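# Hand the bar to the other gripper, red end held

## Task

Move the bar from the gripper now holding it into the other gripper without ever setting it down. The job counts as done only when the receiving gripper is the sole one holding the bar and its grip is on the bar's red end.

## Robot and tools

Robot and cameras. Two seven-joint arms, left_arm and right_arm, each end in a two-finger parallel gripper. The left base sits near y = +0.40 m and the right near y = -0.40 m, both just above table height and turned only slightly about z. Images come from cam_high (fixed, 504x504), cam_left_wrist and cam_right_wrist (each 896x504, carried on the arms). Calibration numbers for all three are supplied and are good to a few millimetres near the centre of the fixed view.

Frames. Scene frame: origin on the table top midway between the arms, +z up, +x out over the table, left_arm on the +y side (image left/right does not follow these names). Each arm reports its hand pose in its own base frame. Motion offsets are expressed along the current Hand target's own axes: the fingers point along the gripper's +z, and they open and close along its x. end_effector_position is the point midway between the pads; fingertips extend 17.5 mm past it.

execute_actions(actions, cameras). actions is a list of actions; each action is a list of up to 15 rows, each row one control step of 1/30 s (a short action repeats its final row to fill 15 steps). Every row holds 18 numbers in [-1, 1], one list covering both arms even if only one moves: left dx, dy, dz, rx, ry, rz, left gripper position, force_limit, speed, then the same nine for the right arm. The six pose numbers are an offset, not a pose: they are measured from that arm's Hand target as it stood when the action began (every row of the action counts from that same start), scaled so 1.0 = 0.6 m for dx..dz and 180 degrees for rx..rz, with rx, ry, rz forming one rotation vector. Sending the same offset in the next action moves the hand further again; six zeros re-requests the present Hand target. The three gripper numbers are absolute settings: position +1 = fully open (50 mm), about -0.65 = pads touching, -1 = close until the object blocks; force_limit -1 ≈ 20 N, 0 ≈ 102 N, +1 ≈ 185 N per pad (final grip may exceed it by ~15 N); speed -1 = 20 mm/s, 0 = 85, +1 = 150. Both start at +1. Because 0 is itself a command, always resend each gripper's last three numbers to leave it unchanged. cameras: list of names, ["all"], or []; images return only when asked for or when actions is empty.

move(target, speed, blend, blocking, cameras). target is one 18-number row or a list of up to 15 such rows, same layout and scale as above; every row is an offset from the Hand targets at the move's start, not from the previous row. Hands follow straight lines and all finish together, taking 0.5 s to 10 s. speed is top path speed in m/s, 0.002 to 0.5 (default 0.25), one value or one per target. blend (metres) rounds corners at intermediate targets; 0 means stop at each. Gripper numbers of later targets are applied on arrival there. blocking=false returns after about 0.5 s while the move continues. The result adds a move: line giving the ending (done, off_target, moving, held, fault) and any limits that acted (paced = pose clipped, held = steps withheld). done means within 3 mm and 2 degrees; neither done nor off_target tells you about contact.

wait(seconds 0 to 10) lets time pass with commands held. stop brakes a running move (fingers keep moving). zoom_image(camera, region [x0, y0, x1, y1] in pixels, at most 504 by 504) enlarges part of the newest image. clear_fault(arm) clears a reported torque fault on left_arm or right_arm. finished_scene(scene) ends the current scene irreversibly; give its number.

Reading results. Positions in metres and quat_wxyz per arm in its base frame; Hand target is the last commanded (clipped) pose, from which new offsets count. A gripper may settle short of it; command the missing distance. Tool commands shows present gripper settings. object_status: 0 moving, 1 blocked while opening, 2 blocked while closing (holding), 3 reached requested opening or pads met. position_measured converts to opening as (250 - counts) × 0.202 mm. Joint velocities may say within noise; joint torques and Flange force (gripper x y z) reveal loads and contacts, with some error. MOTOR HOT, OVER-TEMPERATURE FAULT and torque fault lines warn of stops.

Cautions. Orientation commands are clipped to 32 degrees from the measured orientation each step, and large wrist turns can swing the elbow. Arms are very stiff: a target a few millimetres into something pushes hard, so retreat by commanding back past the gripper. A clearance check blocks arm-to-arm approaches except finger to finger, but contact between arms, or one gripper closing on the other's fingers, can fail the task. For the handover, bring the receiver to the red end, close with -1, confirm status 2, and only then open the original gripper and withdraw it. Never let the bar drop or leave the table. Avoid fast impacts, long stretched-out holds that heat motors, and torque faults (which freeze the arm until clear_fault).

Each tool is called after "Emit:" as name(argument=value, ...) on one line, values as JSON.

## Session

Emit:
execute_actions(actions=[])

Scene clock: 0.00 s.
left_arm: end_effector_position=(+0.4500, +0.0000, +0.1803) position_measured=3 object_status=3 end_effector_quat_wxyz=(+0.000, +0.707, +0.707, +0.000) | right_arm: end_effector_position=(+0.2742, +0.2335, +0.2485) position_measured=107 object_status=3 end_effector_quat_wxyz=(+0.051, +0.398, +0.913, -0.077)
Joint positions: left_arm=[-0.055 0.432 0 1.657 0 1.053 1.516] | right_arm=[-0.665 0.26 -0.302 1.704 0.213 1.328 1.291]
Joint velocities: within noise
Joint torques (N m): no reading
Flange force (N): no reading
Hand target: left_arm +0.4500, +0.0000, +0.1803; +0.000, +0.707, +0.707, +0.000 | right_arm +0.2742, +0.2335, +0.2485; +0.051, +0.398, +0.913, -0.077
Tool commands: left_gripper/position=+1.0 left_gripper/force_limit=+1.0 left_gripper/speed=+1.0 right_gripper/position=+0.137255 right_gripper/force_limit=+1.0 right_gripper/speed=+1.0

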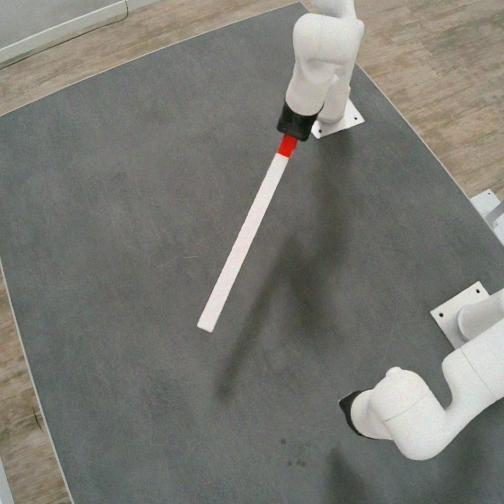

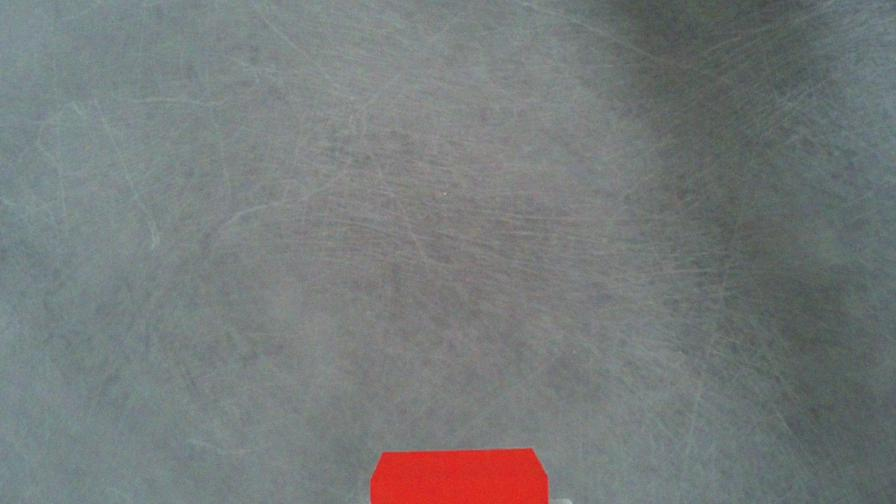

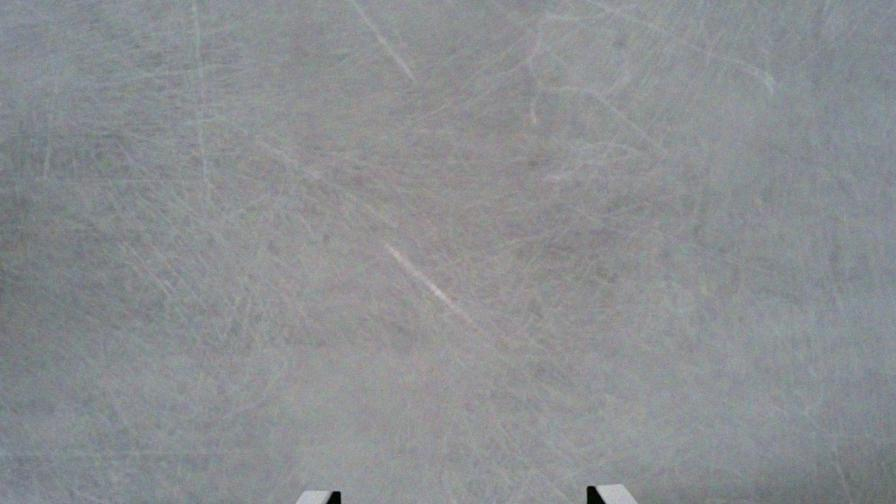

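Emit:
zoom_image(camera="cam_high", region=[240, 80, 340, 180])

Emit:
zoom_image(camera="cam_left_wrist", region=[336, 404, 596, 504])

Emit:
zoom_image(camera="cam_high", region=[180, 130, 310, 345])

Scaled by 5.040 from the camera's 504x504 image, which has a finer 720x720 frame.

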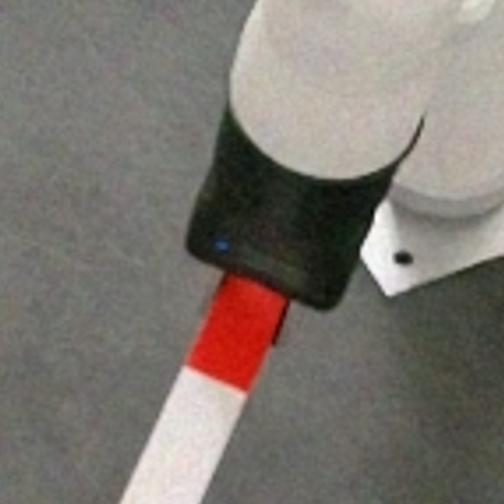

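Scaled by 1.938 from the camera's 896x504 image, which has a finer 1280x720 frame.

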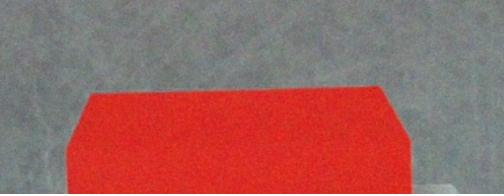

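Scaled by 2.344 from the camera's 504x504 image, which has a finer 720x720 frame.

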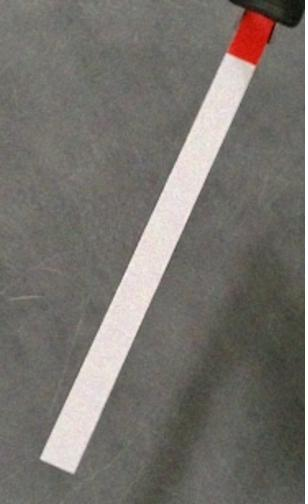

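Emit:
move(target=[-0.7478, -0.0345, -0.3167, 0, 0, -0.212, 1, 1, 1, 0, 0, 0, -0.032, 0.0494, 0, -1, 1, -1], speed=0.25, cameras=["all"])

Scene clock: 9.37 s.
left_arm: end_effector_position=(+0.4288, -0.4481, +0.3699) position_measured=3 object_status=3 end_effector_quat_wxyz=(+0.019, +0.437, +0.899, -0.007) | right_arm: end_effector_position=(+0.2742, +0.2335, +0.2485) position_measured=107 object_status=2 end_effector_quat_wxyz=(+0.000, +0.400, +0.917, +0.000)
Joint positions: left_arm=[0.765 0.949 0.046 0.05 -0.042 2.101 3.006] | right_arm=[-0.529 0.176 -0.29 1.791 0.054 1.183 1.484]
Joint torques (N m): left_arm=[0.86 -26.58 -0.13 -6.32 0.15 -0.01 -0.39] | right_arm=[0.08 -14.58 1.06 -8.94 0.01 -0.5 0.19]
Flange force (N): left_arm=no reading | right_arm=[2.0 5.5 1.0]
Hand target: left_arm +0.4293, -0.4487, +0.3704; +0.000, +0.437, +0.899, +0.000 | right_arm +0.2742, +0.2335, +0.2485; +0.000, +0.400, +0.917, +0.000
Off the commanded pose: left_arm 0.001 m, 2 deg | right_arm 0.000 m, 0 deg.
joint sent to its limit (left arm) — joint 6 (wrist pitch), upper limit. The joint targets still meet the commanded pose.
move: done
camera_calibration:
cam_left_wrist: T_world_to_cam=[[-0.615645, 0.787733, -0.0213771, 0.619644], [0.787964, 0.615705, -0.00442664, -0.00350825], [0.00967496, -0.0195696, -0.999762, 0.52373], [0, 0, 0, 1]] pos_world=[0.379178, -0.475705, 0.536836]
cam_right_wrist: T_world_to_cam=[[-0.649545, 0.760285, 0.00763577, -0.000592794], [0.759912, 0.649491, -0.026377, -0.289135], [-0.0250134, -0.0113305, -0.999623, 0.422509], [0, 0, 0, 1]] pos_world=[0.2299, 0.193028, 0.414728]

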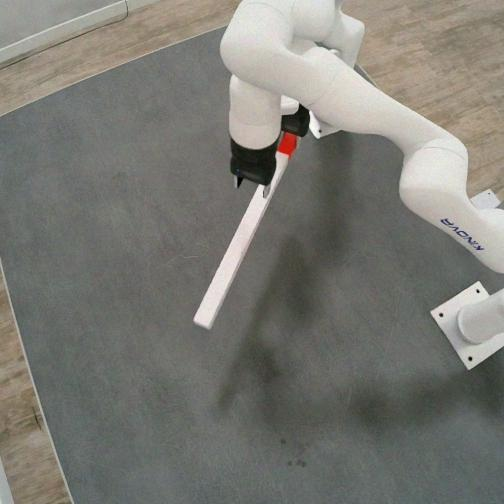

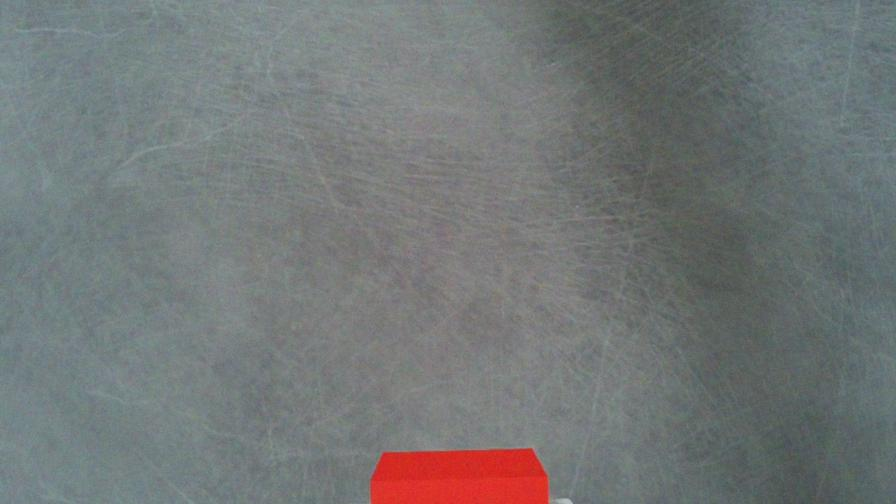

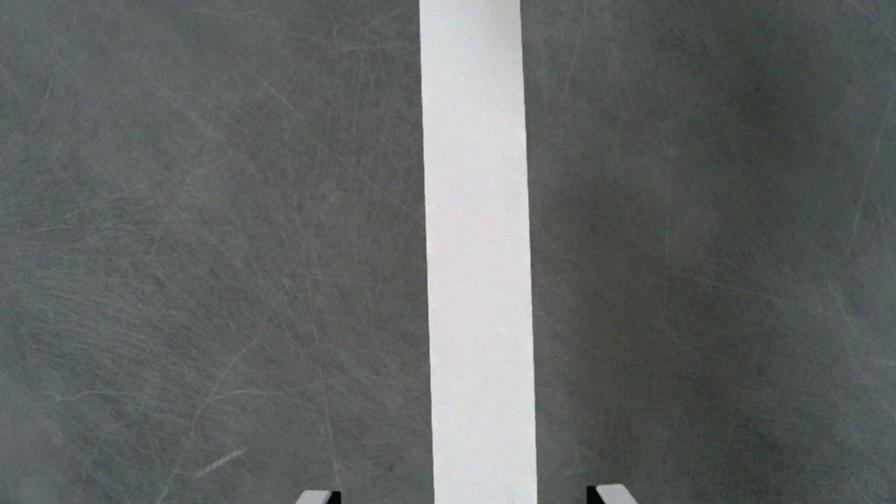

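Emit:
move(target=[0.0027, 0, 0.1173, 0, 0, -0.0098, 1, 1, 1, 0, 0, 0, 0, 0, 0, -1, 1, -1], speed=0.2, cameras=["all"])

Scene clock: 12.80 s.
left_arm: end_effector_position=(+0.4283, -0.4474, +0.3000) position_measured=3 object_status=3 end_effector_quat_wxyz=(+0.000, +0.423, +0.906, +0.000) | right_arm: end_effector_position=(+0.2742, +0.2335, +0.2485) position_measured=107 object_status=2 end_effector_quat_wxyz=(+0.000, +0.400, +0.917, +0.000)
Joint positions: left_arm=[0.758 0.831 0.035 0.541 -0.026 1.77 3.044] | right_arm=[-0.529 0.176 -0.29 1.791 0.054 1.183 1.484]
Joint torques (N m): left_arm=[0.8 -25.96 -0.01 -7.23 0.21 0.12 -0.34] | right_arm=[0.1 -14.67 1.04 -8.92 -0.02 -0.49 0.18]
Flange force (N): left_arm=[-23.9 2.3 -11.7] | right_arm=[2.0 5.7 1.1]
Hand target: left_arm +0.4283, -0.4474, +0.3000; +0.000, +0.423, +0.906, +0.000 | right_arm +0.2742, +0.2335, +0.2485; +0.000, +0.400, +0.917, +0.000
Off the commanded pose: left_arm 0.000 m, 0 deg | right_arm 0.000 m, 0 deg.
move: done
camera_calibration:
cam_left_wrist: T_world_to_cam=[[-0.63968, 0.768386, 0.0197937, 0.606545], [0.7684, 0.639912, -0.00857855, 0.0165714], [-0.0192579, 0.00972195, -0.999767, 0.479312], [0, 0, 0, 1]] pos_world=[0.384492, -0.481325, 0.467337]
cam_right_wrist: T_world_to_cam=[[-0.649545, 0.760285, 0.00763577, -0.000592794], [0.759912, 0.649491, -0.026377, -0.289135], [-0.0250134, -0.0113305, -0.999623, 0.422509], [0, 0, 0, 1]] pos_world=[0.2299, 0.193028, 0.414728]

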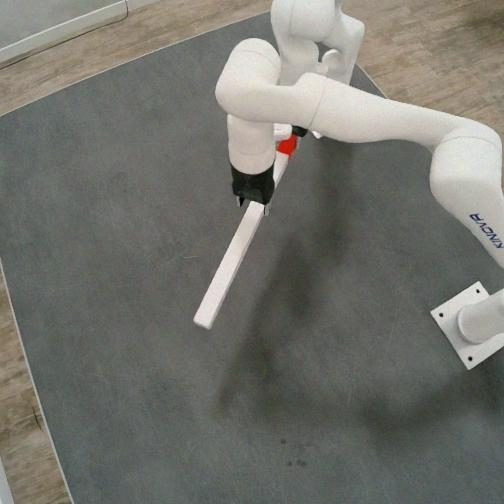

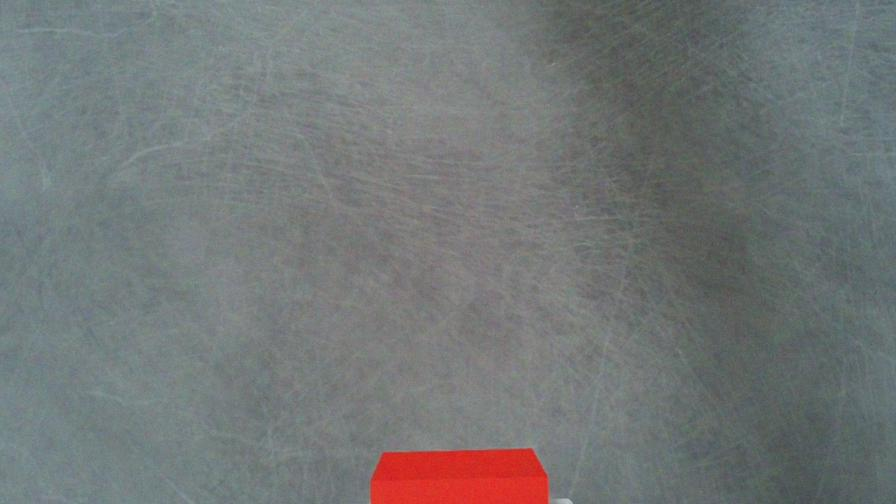

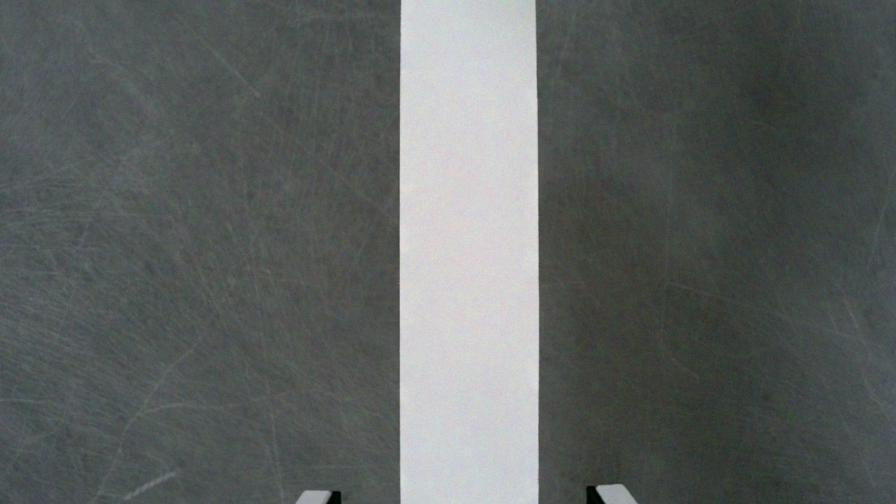

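Emit:
move(target=[0.0023, 0, 0.085, 0, 0, 0, 1, 1, 1, 0, 0, 0, 0, 0, 0, -1, 1, -1], speed=0.15, cameras=["all"])

Scene clock: 14.00 s.
left_arm: end_effector_position=(+0.4274, -0.4464, +0.2490) position_measured=3 object_status=3 end_effector_quat_wxyz=(+0.000, +0.423, +0.906, +0.000) | right_arm: end_effector_position=(+0.2742, +0.2335, +0.2485) position_measured=107 object_status=2 end_effector_quat_wxyz=(+0.000, +0.400, +0.917, +0.000)
Joint positions: left_arm=[0.757 0.805 0.029 0.756 -0.021 1.581 3.044] | right_arm=[-0.529 0.176 -0.29 1.791 0.054 1.183 1.484]
Joint torques (N m): left_arm=[0.84 -25.92 0.02 -7.62 0.2 0.16 -0.35] | right_arm=[0.03 -14.66 1.01 -8.93 -0.01 -0.49 0.15]
Flange force (N): left_arm=[-17.0 1.9 -6.1] | right_arm=[1.8 5.6 1.1]
Hand target: left_arm +0.4274, -0.4464, +0.2490; +0.000, +0.423, +0.906, +0.000 | right_arm +0.2742, +0.2335, +0.2485; +0.000, +0.400, +0.917, +0.000
Off the commanded pose: left_arm 0.000 m, 0 deg | right_arm 0.000 m, 0 deg.
move: done
camera_calibration:
cam_left_wrist: T_world_to_cam=[[-0.639572, 0.768476, 0.0197916, 0.606134], [0.76849, 0.639804, -0.00857722, 0.0160351], [-0.0192542, 0.00972393, -0.999767, 0.428396], [0, 0, 0, 1]] pos_world=[0.383592, -0.480225, 0.416437]
cam_right_wrist: T_world_to_cam=[[-0.649545, 0.760285, 0.00763577, -0.000592794], [0.759912, 0.649491, -0.026377, -0.289135], [-0.0250134, -0.0113305, -0.999623, 0.422509], [0, 0, 0, 1]] pos_world=[0.2299, 0.193028, 0.414728]

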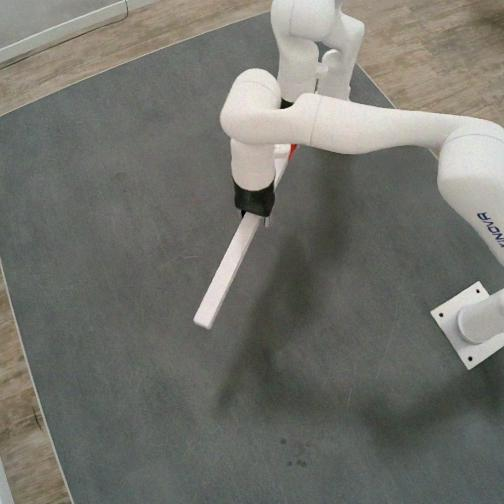

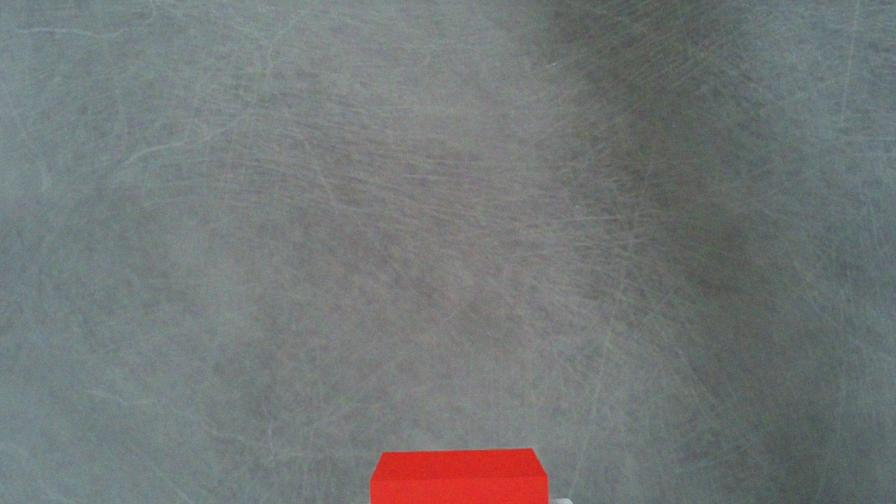

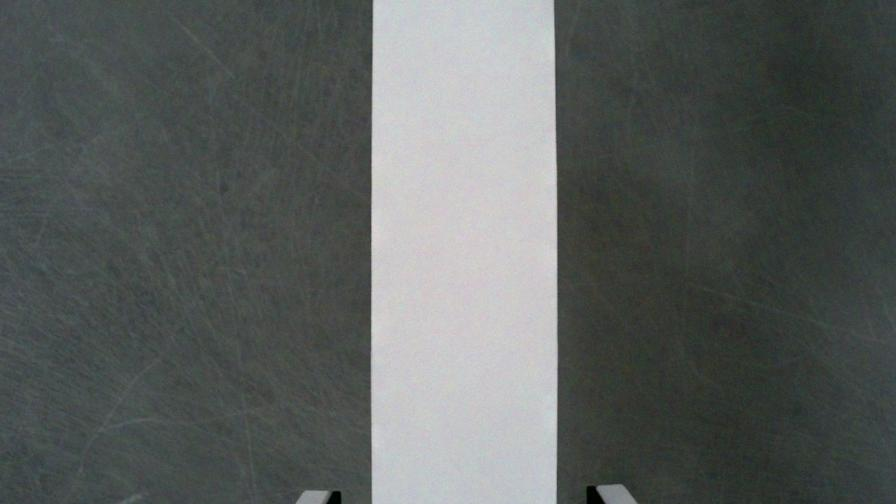

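Emit:
move(target=[0, 0, 0, 0, 0, 0, -1, -0.3, -1, 0, 0, 0, 0, 0, 0, -1, 1, -1], speed=0.15)

Scene clock: 15.40 s.
left_arm: end_effector_position=(+0.4274, -0.4464, +0.2490) position_measured=103 object_status=2 end_effector_quat_wxyz=(+0.000, +0.423, +0.906, +0.000) | right_arm: end_effector_position=(+0.2742, +0.2335, +0.2484) position_measured=107 object_status=2 end_effector_quat_wxyz=(+0.000, +0.400, +0.917, +0.000)
Joint positions: left_arm=[0.757 0.805 0.029 0.757 -0.021 1.581 3.044] | right_arm=[-0.529 0.176 -0.29 1.791 0.054 1.183 1.484]
Joint torques (N m): left_arm=[0.37 -25.79 -0.33 -7.93 0.41 -0.04 0.44] | right_arm=[0.07 -14.63 1.06 -9.18 -0.36 -0.66 -0.36]
Flange force (N): left_arm=[-15.1 2.3 -5.7] | right_arm=[0.5 4.9 1.0]
Hand target: left_arm +0.4274, -0.4463, +0.2490; +0.000, +0.423, +0.906, +0.000 | right_arm +0.2742, +0.2335, +0.2485; +0.000, +0.400, +0.917, +0.000
Off the commanded pose: left_arm 0.000 m, 0 deg | right_arm 0.000 m, 0 deg.
move: done

Emit:
move(target=[[0, 0, 0, 0, 0, 0, -1, -0.3, -1, 0, 0, 0, 0, 0, 0, 1, 1, -1], [0, 0, 0, 0, 0, 0, -1, -0.3, -1, 0, 0, -0.2, 0, 0, 0, 1, 1, -1]], speed=0.2, cameras=["all"])

Scene clock: 18.70 s.
left_arm: end_effector_position=(+0.4274, -0.4463, +0.2490) position_measured=103 object_status=2 end_effector_quat_wxyz=(+0.000, +0.423, +0.906, +0.000) | right_arm: end_effector_position=(+0.2742, +0.2336, +0.3684) position_measured=3 object_status=3 end_effector_quat_wxyz=(+0.000, +0.400, +0.917, +0.000)
Joint positions: left_arm=[0.757 0.805 0.028 0.756 -0.021 1.581 3.044] | right_arm=[-0.529 0.117 -0.285 1.467 0.033 1.562 1.507]
Joint torques (N m): left_arm=[0.79 -27.81 -0.02 -8.61 0.16 0.15 -0.37] | right_arm=[0.07 -12.43 1.26 -8.25 -0.11 0.24 0.16]
Flange force (N): left_arm=[-16.9 1.8 -3.0] | right_arm=[2.2 5.5 -3.2]
Hand target: left_arm +0.4274, -0.4463, +0.2490; +0.000, +0.423, +0.906, +0.000 | right_arm +0.2742, +0.2336, +0.3685; +0.000, +0.400, +0.917, +0.000
Off the commanded pose: left_arm 0.000 m, 0 deg | right_arm 0.000 m, 0 deg.
move: done
camera_calibration:
cam_left_wrist: T_world_to_cam=[[-0.639573, 0.768476, 0.0197917, 0.606134], [0.768489, 0.639805, -0.00857723, 0.0160357], [-0.0192542, 0.00972391, -0.999767, 0.428396], [0, 0, 0, 1]] pos_world=[0.383592, -0.480225, 0.416437]
cam_right_wrist: T_world_to_cam=[[-0.649495, 0.760328, 0.00763406, -0.0015282], [0.759955, 0.649441, -0.0263769, -0.28597], [-0.0250129, -0.0113301, -0.999623, 0.542463], [0, 0, 0, 1]] pos_world=[0.2299, 0.193029, 0.534728]

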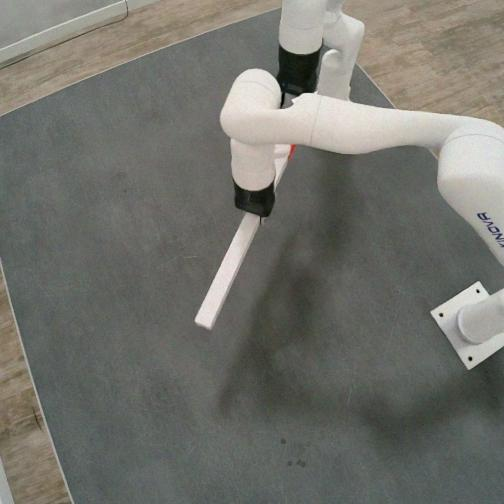

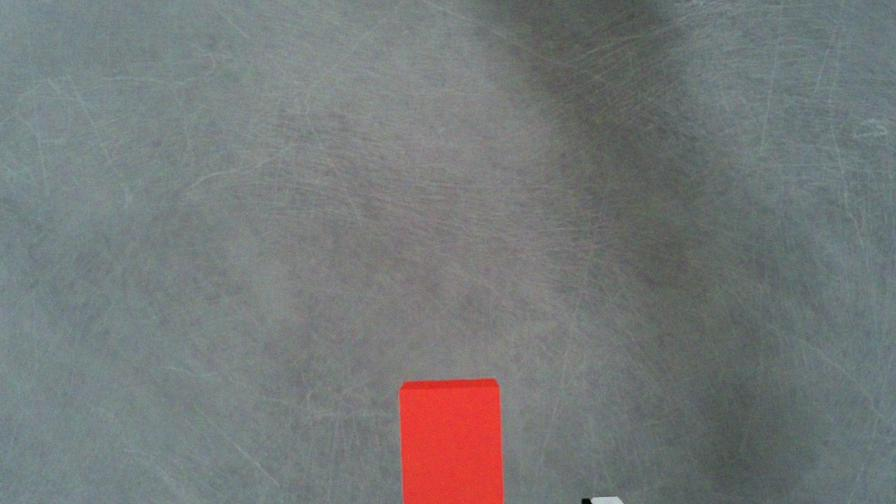

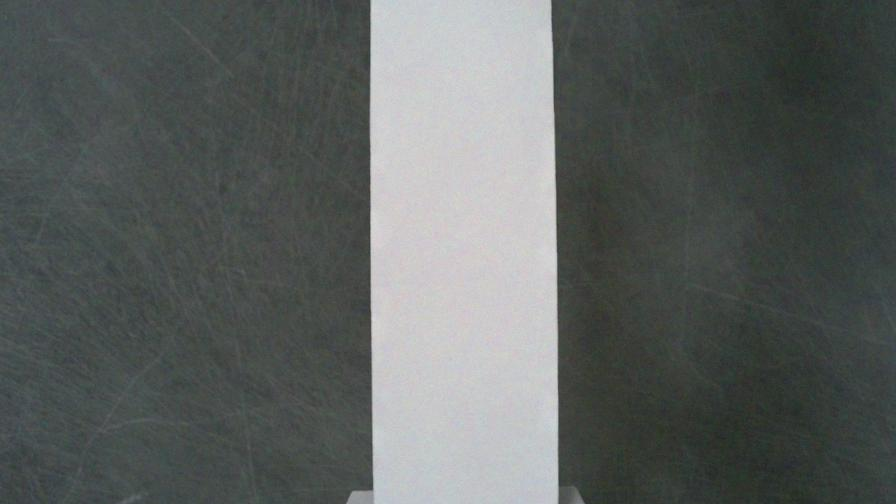

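Emit:
move(target=[0.1282, 0.068, 0, 0, 0, 0.7289, -1, -0.3, -1, -0.0584, 0.2705, 0, 0, 0, -0.2786, 1, 1, -1], speed=0.35, cameras=["all"])

Scene clock: 22.73 s.
left_arm: end_effector_position=(+0.4093, -0.3612, +0.2490) position_measured=103 object_status=2 end_effector_quat_wxyz=(+0.000, +1.000, -0.011, +0.000) | right_arm: end_effector_position=(+0.4169, +0.3184, +0.3684) position_measured=3 object_status=3 end_effector_quat_wxyz=(+0.000, -0.027, +1.000, +0.000)
Joint positions: left_arm=[0.412 0.635 0.523 1.161 -0.305 1.419 0.872] | right_arm=[-0.529 0.552 -0.382 0.859 0.201 1.76 2.375]
Joint torques (N m): left_arm=[0.82 -23.32 2.7 -7.98 0.16 0.13 -0.39] | right_arm=[0.05 -21.06 0.29 -7.82 -0.04 0.21 0.17]
Flange force (N): left_arm=[8.3 6.0 -0.7] | right_arm=[-7.0 5.6 -5.0]
Hand target: left_arm +0.4093, -0.3612, +0.2490; +0.000, +1.000, -0.011, +0.000 | right_arm +0.4169, +0.3184, +0.3684; +0.000, -0.027, +1.000, +0.000
Off the commanded pose: left_arm 0.000 m, 0 deg | right_arm 0.000 m, 0 deg.
move: done
camera_calibration:
cam_left_wrist: T_world_to_cam=[[0.999493, -0.0248965, 0.0198562, -0.428328], [-0.0247291, -0.999657, -0.00863266, -0.291992], [0.0200643, 0.00813725, -0.999766, 0.410449], [0, 0, 0, 1]] pos_world=[0.412654, -0.305895, 0.416337]
cam_right_wrist: T_world_to_cam=[[-0.999903, -0.0113969, 0.00801433, 0.418384], [-0.0116072, 0.999576, -0.0266944, -0.239231], [-0.0077067, -0.0267848, -0.999612, 0.54468], [0, 0, 0, 1]] pos_world=[0.419764, 0.258487, 0.534729]

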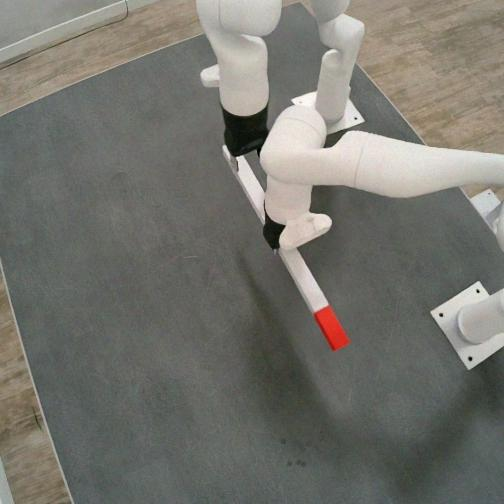

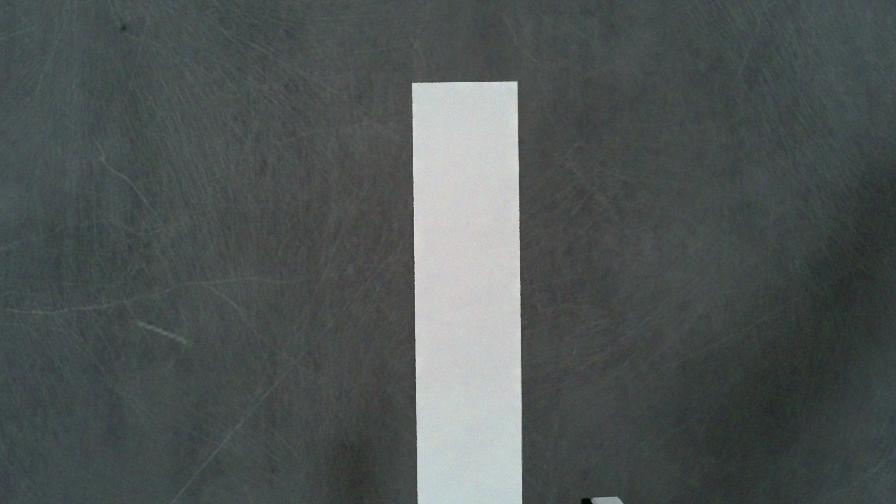

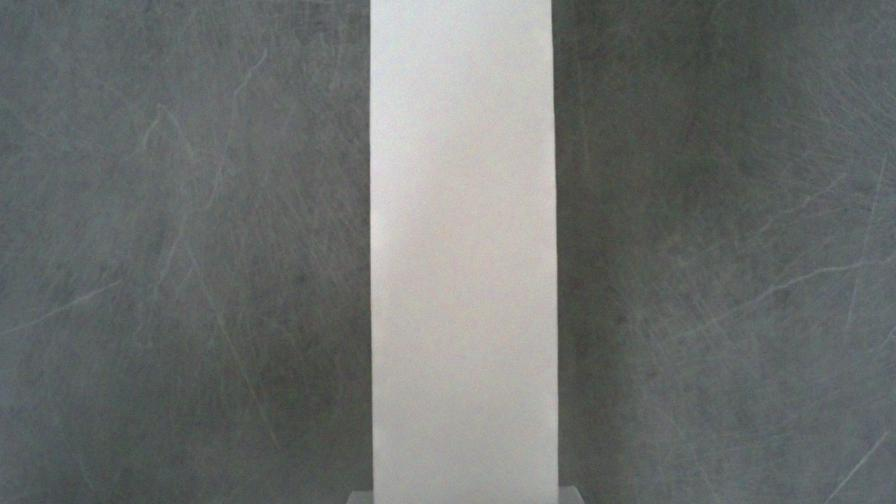

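Emit:
move(target=[0, 0, 0, 0, 0, 0, -1, -0.3, -1, 0.009, 0, 0.1167, 0, 0, 0.0072, 1, 1, -1], speed=0.2, cameras=["all"])

Emit:
zoom_image(camera="cam_high", region=[190, 60, 370, 240])

Scene clock: 24.17 s.
left_arm: end_effector_position=(+0.4093, -0.3612, +0.2490) position_measured=103 object_status=2 end_effector_quat_wxyz=(+0.000, +1.000, -0.011, +0.000) | right_arm: end_effector_position=(+0.4116, +0.3181, +0.2984) position_measured=3 object_status=3 end_effector_quat_wxyz=(+0.000, -0.015, +1.000, +0.000)
Joint positions: left_arm=[0.412 0.635 0.523 1.161 -0.305 1.419 0.871] | right_arm=[-0.499 0.534 -0.386 1.119 0.194 1.523 2.327]
Joint torques (N m): left_arm=[0.8 -23.27 2.66 -8.06 0.13 0.15 -0.35] | right_arm=[0.08 -20.72 0.03 -7.99 0.03 0.16 0.17]
Flange force (N): left_arm=[7.9 5.7 -0.5] | right_arm=[-5.8 5.1 -3.2]
Hand target: left_arm +0.4093, -0.3612, +0.2490; +0.000, +1.000, -0.011, +0.000 | right_arm +0.4116, +0.3181, +0.2984; +0.000, -0.015, +1.000, +0.000
Off the commanded pose: left_arm 0.000 m, 0 deg | right_arm 0.000 m, 0 deg.
move: done
camera_calibration:
cam_left_wrist: T_world_to_cam=[[0.99949, -0.0249963, 0.0198547, -0.428356], [-0.024829, -0.999654, -0.00863172, -0.29195], [0.0200636, 0.00813435, -0.999766, 0.410448], [0, 0, 0, 1]] pos_world=[0.412654, -0.305895, 0.416337]
cam_right_wrist: T_world_to_cam=[[-0.999905, 0.0112124, 0.0080219, 0.406337], [0.0109949, 0.999584, -0.026665, -0.250152], [-0.00831754, -0.0265743, -0.999612, 0.474843], [0, 0, 0, 1]] pos_world=[0.412998, 0.258111, 0.464729]

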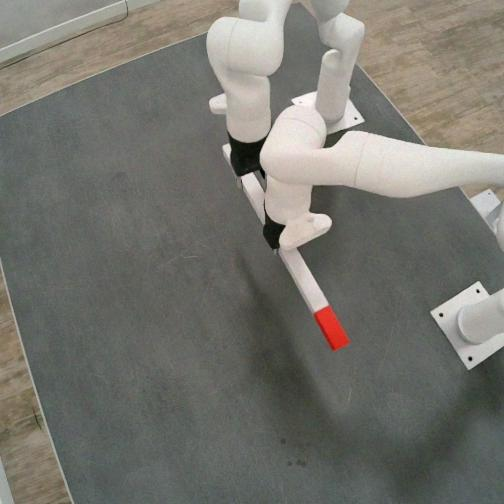

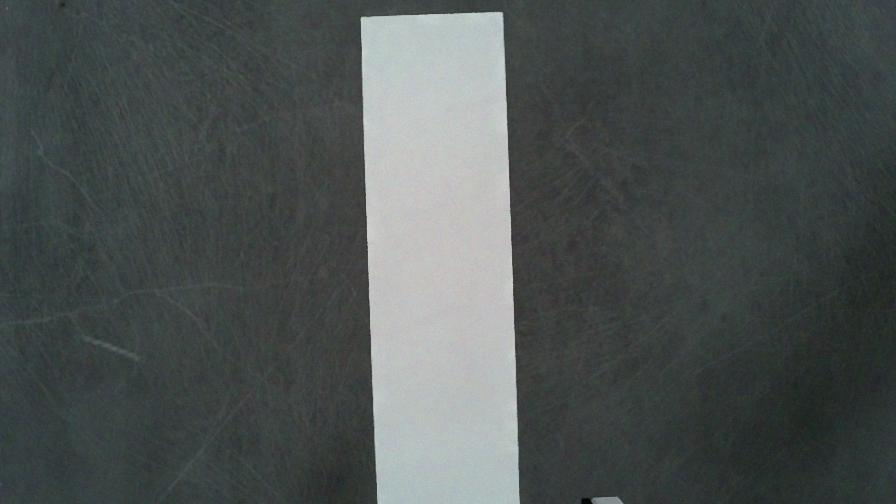

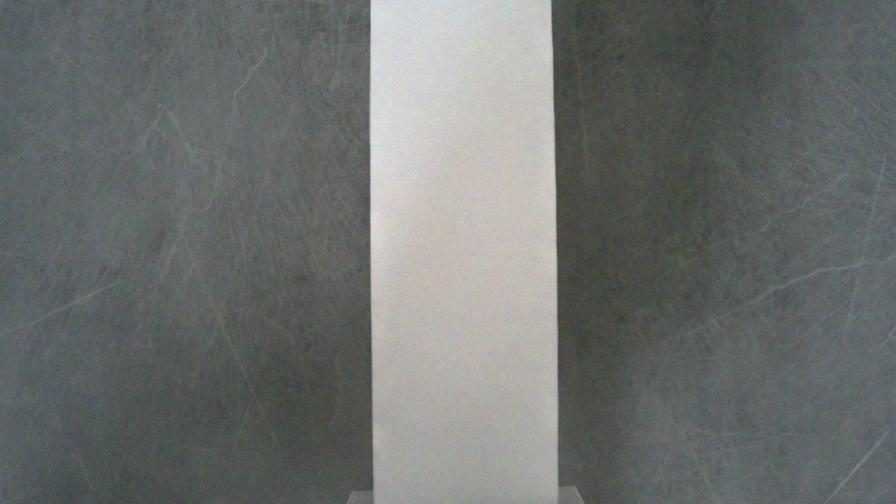

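Scaled by 2.800 from the camera's 504x504 image, which has a finer 720x720 frame.

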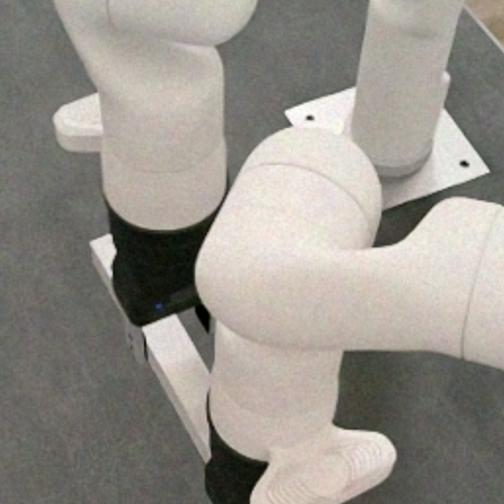

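Emit:
move(target=[0, 0, 0, 0, 0, 0, -1, -0.3, -1, -0.0022, 0, 0.0717, 0, 0, -0.002, 1, 1, -1], speed=0.15, cameras=["cam_left_wrist"])

Scene clock: 25.93 s.
left_arm: end_effector_position=(+0.4093, -0.3612, +0.2490) position_measured=103 object_status=2 end_effector_quat_wxyz=(+0.000, +1.000, -0.011, +0.000) | right_arm: end_effector_position=(+0.4129, +0.3181, +0.2554) position_measured=3 object_status=3 end_effector_quat_wxyz=(+0.000, -0.018, +1.000, +0.000)
Joint positions: left_arm=[0.412 0.635 0.523 1.161 -0.305 1.419 0.871] | right_arm=[-0.488 0.552 -0.387 1.228 0.203 1.398 2.322]
Joint torques (N m): left_arm=[0.83 -23.29 2.68 -8.02 0.14 0.12 -0.34] | right_arm=[0.1 -20.77 -0.07 -7.71 -0.02 0.15 0.16]
Flange force (N): left_arm=[8.2 5.8 -0.7] | right_arm=[-5.8 5.1 -2.8]
Hand target: left_arm +0.4093, -0.3612, +0.2490; +0.000, +1.000, -0.011, +0.000 | right_arm +0.4129, +0.3181, +0.2554; +0.000, -0.018, +1.000, +0.000
Off the commanded pose: left_arm 0.000 m, 0 deg | right_arm 0.000 m, 0 deg.
move: done
camera_calibration:
cam_left_wrist: T_world_to_cam=[[0.99949, -0.0249963, 0.0198547, -0.428356], [-0.024829, -0.999654, -0.00863172, -0.29195], [0.0200636, 0.00813435, -0.999766, 0.410448], [0, 0, 0, 1]] pos_world=[0.412654, -0.305895, 0.416337]
Images, in order (width x height): cam_left_wrist 896x504.

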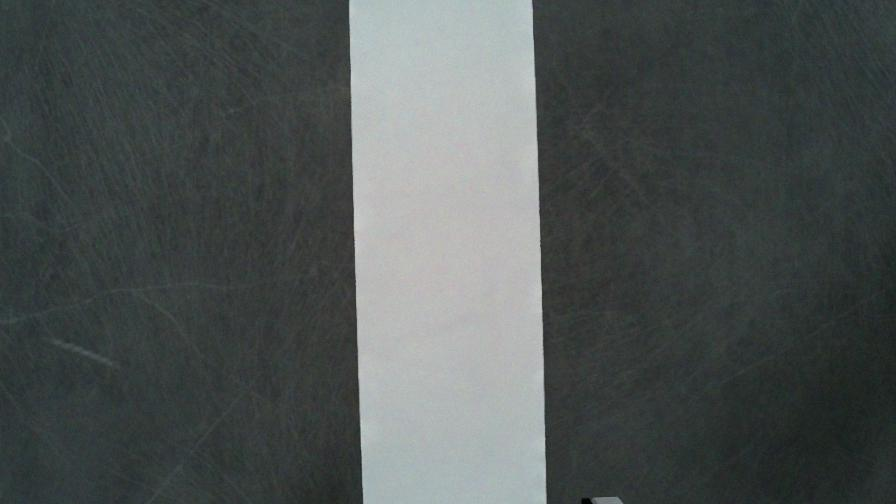

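Emit:
move(target=[[0, 0, 0, 0, 0, 0, -1, -0.3, -1, -0.0012, 0, 0, 0, 0, 0, 1, 1, -1], [0, 0, 0, 0, 0, 0, -1, -0.3, -1, -0.0012, 0, 0, 0, 0, 0, -1, 1, -1]], speed=0.1)

Scene clock: 28.07 s.
left_arm: end_effector_position=(+0.4093, -0.3612, +0.2490) position_measured=103 object_status=2 end_effector_quat_wxyz=(+0.000, +1.000, -0.011, +0.000) | right_arm: end_effector_position=(+0.4136, +0.3182, +0.2554) position_measured=107 object_status=0 end_effector_quat_wxyz=(+0.000, -0.018, +1.000, +0.000)
Joint positions: left_arm=[0.412 0.635 0.523 1.161 -0.305 1.419 0.871] | right_arm=[-0.487 0.554 -0.387 1.226 0.203 1.399 2.323]
Joint torques (N m): left_arm=[0.75 -23.32 2.7 -7.85 0.27 0.36 -0.25] | right_arm=[0.5 -20.85 0.34 -7.92 0.21 0.14 0.04]
Flange force (N): left_arm=[8.6 6.1 -0.4] | right_arm=[-5.0 5.1 -2.5]
Hand target: left_arm +0.4093, -0.3612, +0.2490; +0.000, +1.000, -0.011, +0.000 | right_arm +0.4136, +0.3182, +0.2554; +0.000, -0.018, +1.000, +0.000
Off the commanded pose: left_arm 0.000 m, 0 deg | right_arm 0.000 m, 0 deg.
move: done

Emit:
wait(seconds=0.2)

Scene clock: 28.37 s.
left_arm: end_effector_position=(+0.4093, -0.3612, +0.2490) position_measured=103 object_status=2 end_effector_quat_wxyz=(+0.000, +1.000, -0.011, +0.000) | right_arm: end_effector_position=(+0.4136, +0.3182, +0.2554) position_measured=107 object_status=2 end_effector_quat_wxyz=(+0.000, -0.018, +1.000, +0.000)
Joint positions: left_arm=[0.412 0.635 0.523 1.161 -0.305 1.419 0.871] | right_arm=[-0.487 0.554 -0.387 1.226 0.203 1.399 2.323]
Joint torques (N m): left_arm=[0.79 -23.32 2.67 -7.86 0.27 0.36 -0.28] | right_arm=[0.56 -20.88 0.35 -7.9 0.22 0.13 0.01]
Flange force (N): left_arm=[8.6 6.1 -0.4] | right_arm=[-5.2 5.3 -2.5]
Hand target: left_arm +0.4093, -0.3612, +0.2490; +0.000, +1.000, -0.011, +0.000 | right_arm +0.4136, +0.3182, +0.2554; +0.000, -0.018, +1.000, +0.000
Tool commands: left_gripper/position=-1.0 left_gripper/force_limit=-0.3 left_gripper/speed=-1.0 right_gripper/position=-1.0 right_gripper/force_limit=+1.0 right_gripper/speed=-1.0
Off the commanded pose: left_arm 0.000 m, 0 deg | right_arm 0.000 m, 0 deg.
wait: 0.20 s; at rest by 0.07 s

Emit:
move(target=[[0, 0, 0, 0, 0, 0, 1, -0.3, -1, 0, 0, 0, 0, 0, 0, -1, 1, -1], [0, 0, -0.1167, 0, 0, 0, 1, -0.3, -1, 0, 0, 0, 0, 0, 0, -1, 1, -1], [0, -0.355, -0.1167, 0, 0, 0, 1, -0.3, -1, 0, 0, 0, 0, 0, 0, -1, 1, -1]], speed=[0.2, 0.2, 0.25], blend=[0, 0.02, 0], cameras=["all"])

Scene clock: 31.57 s.
left_arm: end_effector_position=(+0.4141, -0.1483, +0.3190) position_measured=3 object_status=3 end_effector_quat_wxyz=(+0.000, +1.000, -0.011, +0.000) | right_arm: end_effector_position=(+0.4136, +0.3181, +0.2554) position_measured=107 object_status=2 end_effector_quat_wxyz=(+0.000, -0.018, +1.000, +0.000)
Joint positions: left_arm=[-0.062 0.33 0.508 1.393 -0.159 1.459 0.418] | right_arm=[-0.487 0.554 -0.387 1.226 0.203 1.399 2.323]
Joint torques (N m): left_arm=[0.8 -15.8 1.12 -7.5 0.09 0.16 -0.48] | right_arm=[0.12 -22.62 -0.46 -8.98 -0.27 -0.08 0.15]
Flange force (N): left_arm=[7.6 2.4 -4.6] | right_arm=[-5.7 5.0 0.6]
Hand target: left_arm +0.4141, -0.1482, +0.3190; +0.000, +1.000, -0.011, +0.000 | right_arm +0.4136, +0.3181, +0.2554; +0.000, -0.018, +1.000, +0.000
Off the commanded pose: left_arm 0.000 m, 0 deg | right_arm 0.000 m, 0 deg.
move: done
camera_calibration:
cam_left_wrist: T_world_to_cam=[[0.99949, -0.0249944, 0.0198572, -0.429225], [-0.024829, -0.999655, -0.00853176, -0.0784483], [0.0200636, 0.00803437, -0.999766, 0.478695], [0, 0, 0, 1]] pos_world=[0.417454, -0.0929955, 0.486437]
cam_right_wrist: T_world_to_cam=[[-0.999956, 0.00490983, 0.00798697, 0.410763], [0.00469521, 0.999633, -0.0266717, -0.248814], [-0.008115, -0.026633, -0.999612, 0.431713], [0, 0, 0, 1]] pos_world=[0.415416, 0.258204, 0.421629]

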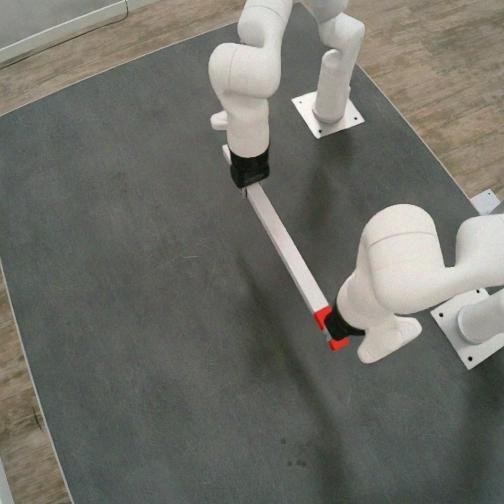

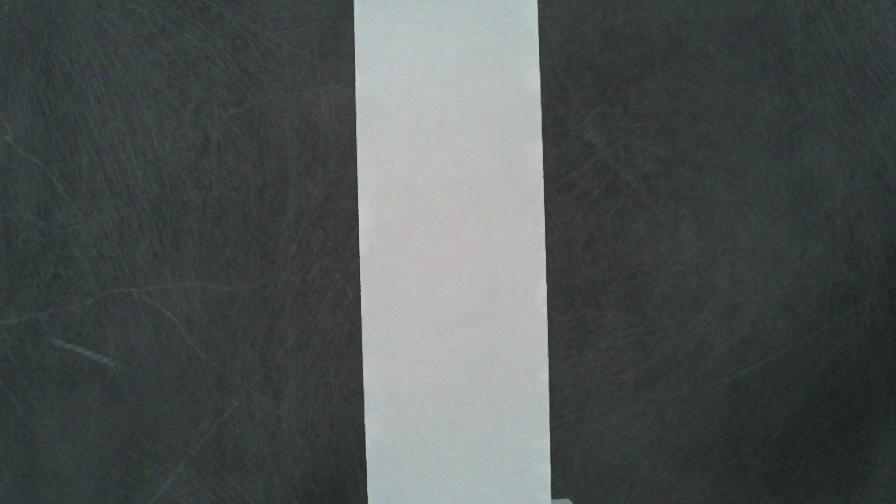

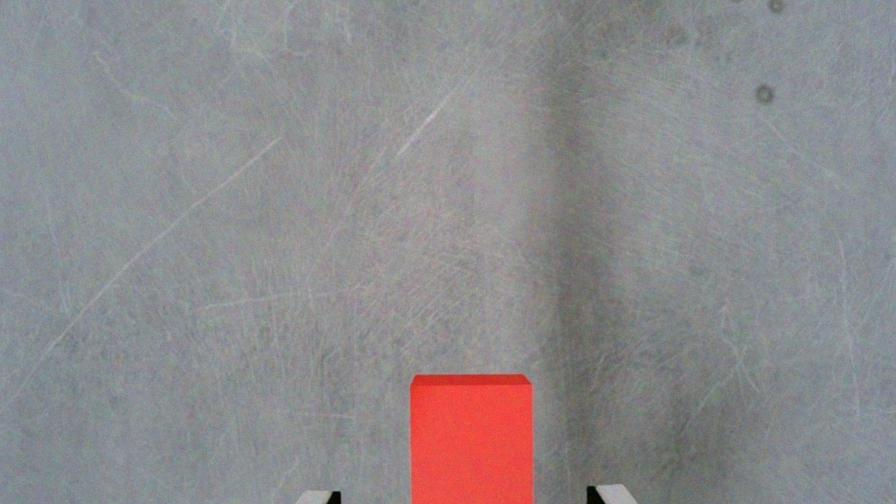

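Emit:
move(target=[0.0037, 0, 0.1242, 0, 0, 0.0015, 1, -0.3, -1, 0, 0, 0, 0, 0, 0, -1, 1, -1], speed=0.15, cameras=["all"])

Scene clock: 32.83 s.
left_arm: end_effector_position=(+0.4163, -0.1483, +0.2445) position_measured=3 object_status=3 end_effector_quat_wxyz=(+0.000, +1.000, -0.014, +0.000) | right_arm: end_effector_position=(+0.4136, +0.3182, +0.2554) position_measured=107 object_status=2 end_effector_quat_wxyz=(+0.000, -0.018, +1.000, +0.000)
Joint positions: left_arm=[-0.058 0.379 0.493 1.571 -0.186 1.239 0.439] | right_arm=[-0.487 0.554 -0.387 1.226 0.203 1.399 2.323]
Joint torques (N m): left_arm=[0.81 -16.2 1.33 -7.03 0.06 0.08 -0.36] | right_arm=[0.05 -22.63 -0.45 -8.97 -0.3 -0.05 0.17]
Flange force (N): left_arm=[7.2 1.7 -3.4] | right_arm=[-5.7 4.9 0.7]
Hand target: left_arm +0.4163, -0.1483, +0.2445; +0.000, +1.000, -0.014, +0.000 | right_arm +0.4136, +0.3182, +0.2554; +0.000, -0.018, +1.000, +0.000
Off the commanded pose: left_arm 0.000 m, 0 deg | right_arm 0.000 m, 0 deg.
move: done
camera_calibration:
cam_left_wrist: T_world_to_cam=[[0.999363, -0.0296969, 0.0197858, -0.430593], [-0.0295318, -0.999527, -0.00858749, -0.0770242], [0.0200315, 0.00799771, -0.999767, 0.404173], [0, 0, 0, 1]] pos_world=[0.419948, -0.0930075, 0.411937]
cam_right_wrist: T_world_to_cam=[[-0.999955, 0.0050124, 0.00808431, 0.410694], [0.00479515, 0.999633, -0.026672, -0.248856], [-0.00821503, -0.026632, -0.999612, 0.431754], [0, 0, 0, 1]] pos_world=[0.415416, 0.258204, 0.421629]

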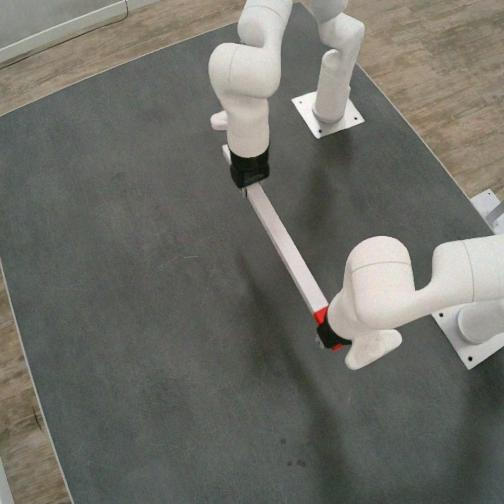

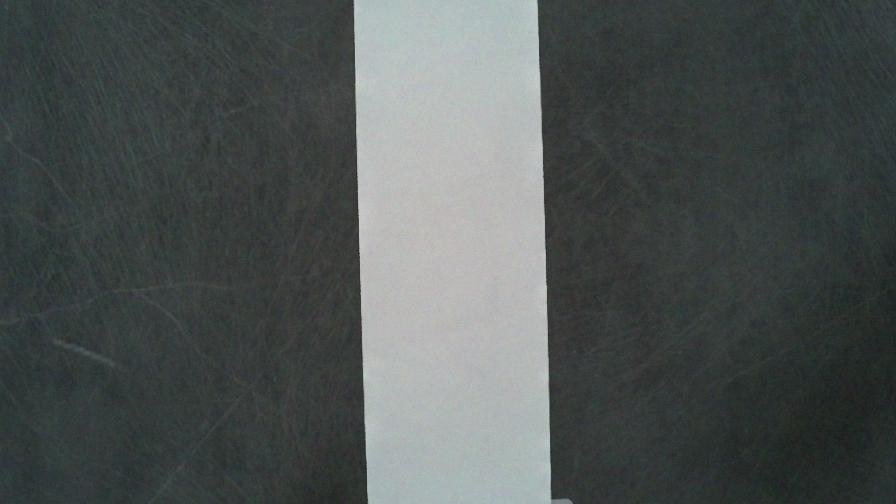

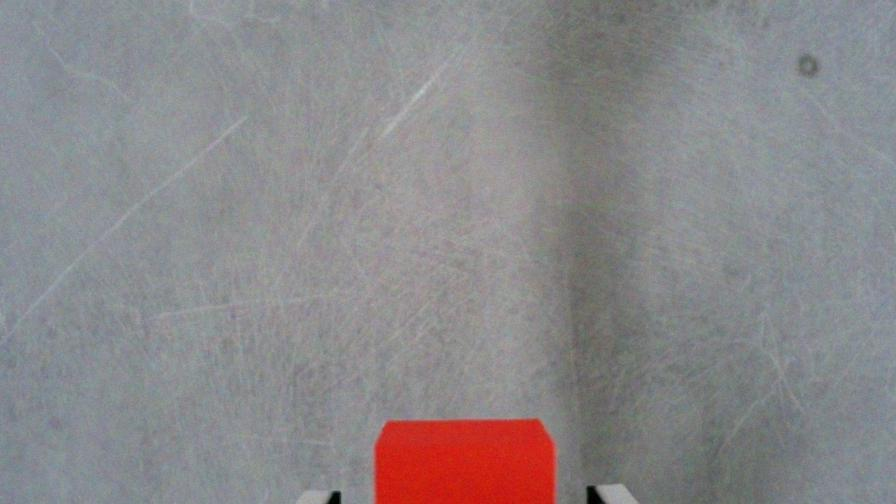

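Emit:
move(target=[0, 0, 0, 0, 0, 0, -1, 1, -1, 0, 0, 0, 0, 0, 0, -1, 1, -1], speed=0.1)

Emit:
wait(seconds=0.2)

Scene clock: 34.23 s.
left_arm: end_effector_position=(+0.4163, -0.1483, +0.2445) position_measured=106 object_status=2 end_effector_quat_wxyz=(+0.000, +1.000, -0.014, +0.000) | right_arm: end_effector_position=(+0.4136, +0.3182, +0.2554) position_measured=107 object_status=2 end_effector_quat_wxyz=(+0.000, -0.018, +1.000, +0.000)
Joint positions: left_arm=[-0.057 0.379 0.493 1.571 -0.186 1.238 0.439] | right_arm=[-0.487 0.554 -0.387 1.226 0.203 1.399 2.323]
Joint torques (N m): left_arm=[0.2 -16.43 0.73 -7.73 0.17 -0.42 0.28] | right_arm=[-0.21 -22.58 -0.8 -8.76 -0.87 0.18 -0.08]
Flange force (N): left_arm=[6.3 1.4 -3.4] | right_arm=[-6.8 4.5 1.0]
Hand target: left_arm +0.4163, -0.1483, +0.2445; +0.000, +1.000, -0.014, +0.000 | right_arm +0.4136, +0.3182, +0.2554; +0.000, -0.018, +1.000, +0.000
Off the commanded pose: left_arm 0.000 m, 0 deg | right_arm 0.000 m, 0 deg.
move: done

Scene clock: 34.43 s.
left_arm: end_effector_position=(+0.4163, -0.1483, +0.2445) position_measured=106 object_status=2 end_effector_quat_wxyz=(+0.000, +1.000, -0.014, +0.000) | right_arm: end_effector_position=(+0.4136, +0.3182, +0.2554) position_measured=107 object_status=2 end_effector_quat_wxyz=(+0.000, -0.018, +1.000, +0.000)
Joint positions: left_arm=[-0.057 0.379 0.493 1.571 -0.186 1.238 0.439] | right_arm=[-0.487 0.554 -0.387 1.226 0.203 1.399 2.323]
Joint torques (N m): left_arm=[0.22 -16.44 0.78 -7.7 0.17 -0.35 0.25] | right_arm=[-0.2 -22.59 -0.83 -8.76 -0.91 0.18 -0.08]
Flange force (N): left_arm=[6.4 1.4 -3.3] | right_arm=[-6.8 4.5 1.0]
Hand target: left_arm +0.4163, -0.1483, +0.2445; +0.000, +1.000, -0.014, +0.000 | right_arm +0.4136, +0.3182, +0.2554; +0.000, -0.018, +1.000, +0.000
Tool commands: left_gripper/position=-1.0 left_gripper/force_limit=+1.0 left_gripper/speed=-1.0 right_gripper/position=-1.0 right_gripper/force_limit=+1.0 right_gripper/speed=-1.0
Off the commanded pose: left_arm 0.000 m, 0 deg | right_arm 0.000 m, 0 deg.
wait: 0.20 s; at rest by 0.17 s


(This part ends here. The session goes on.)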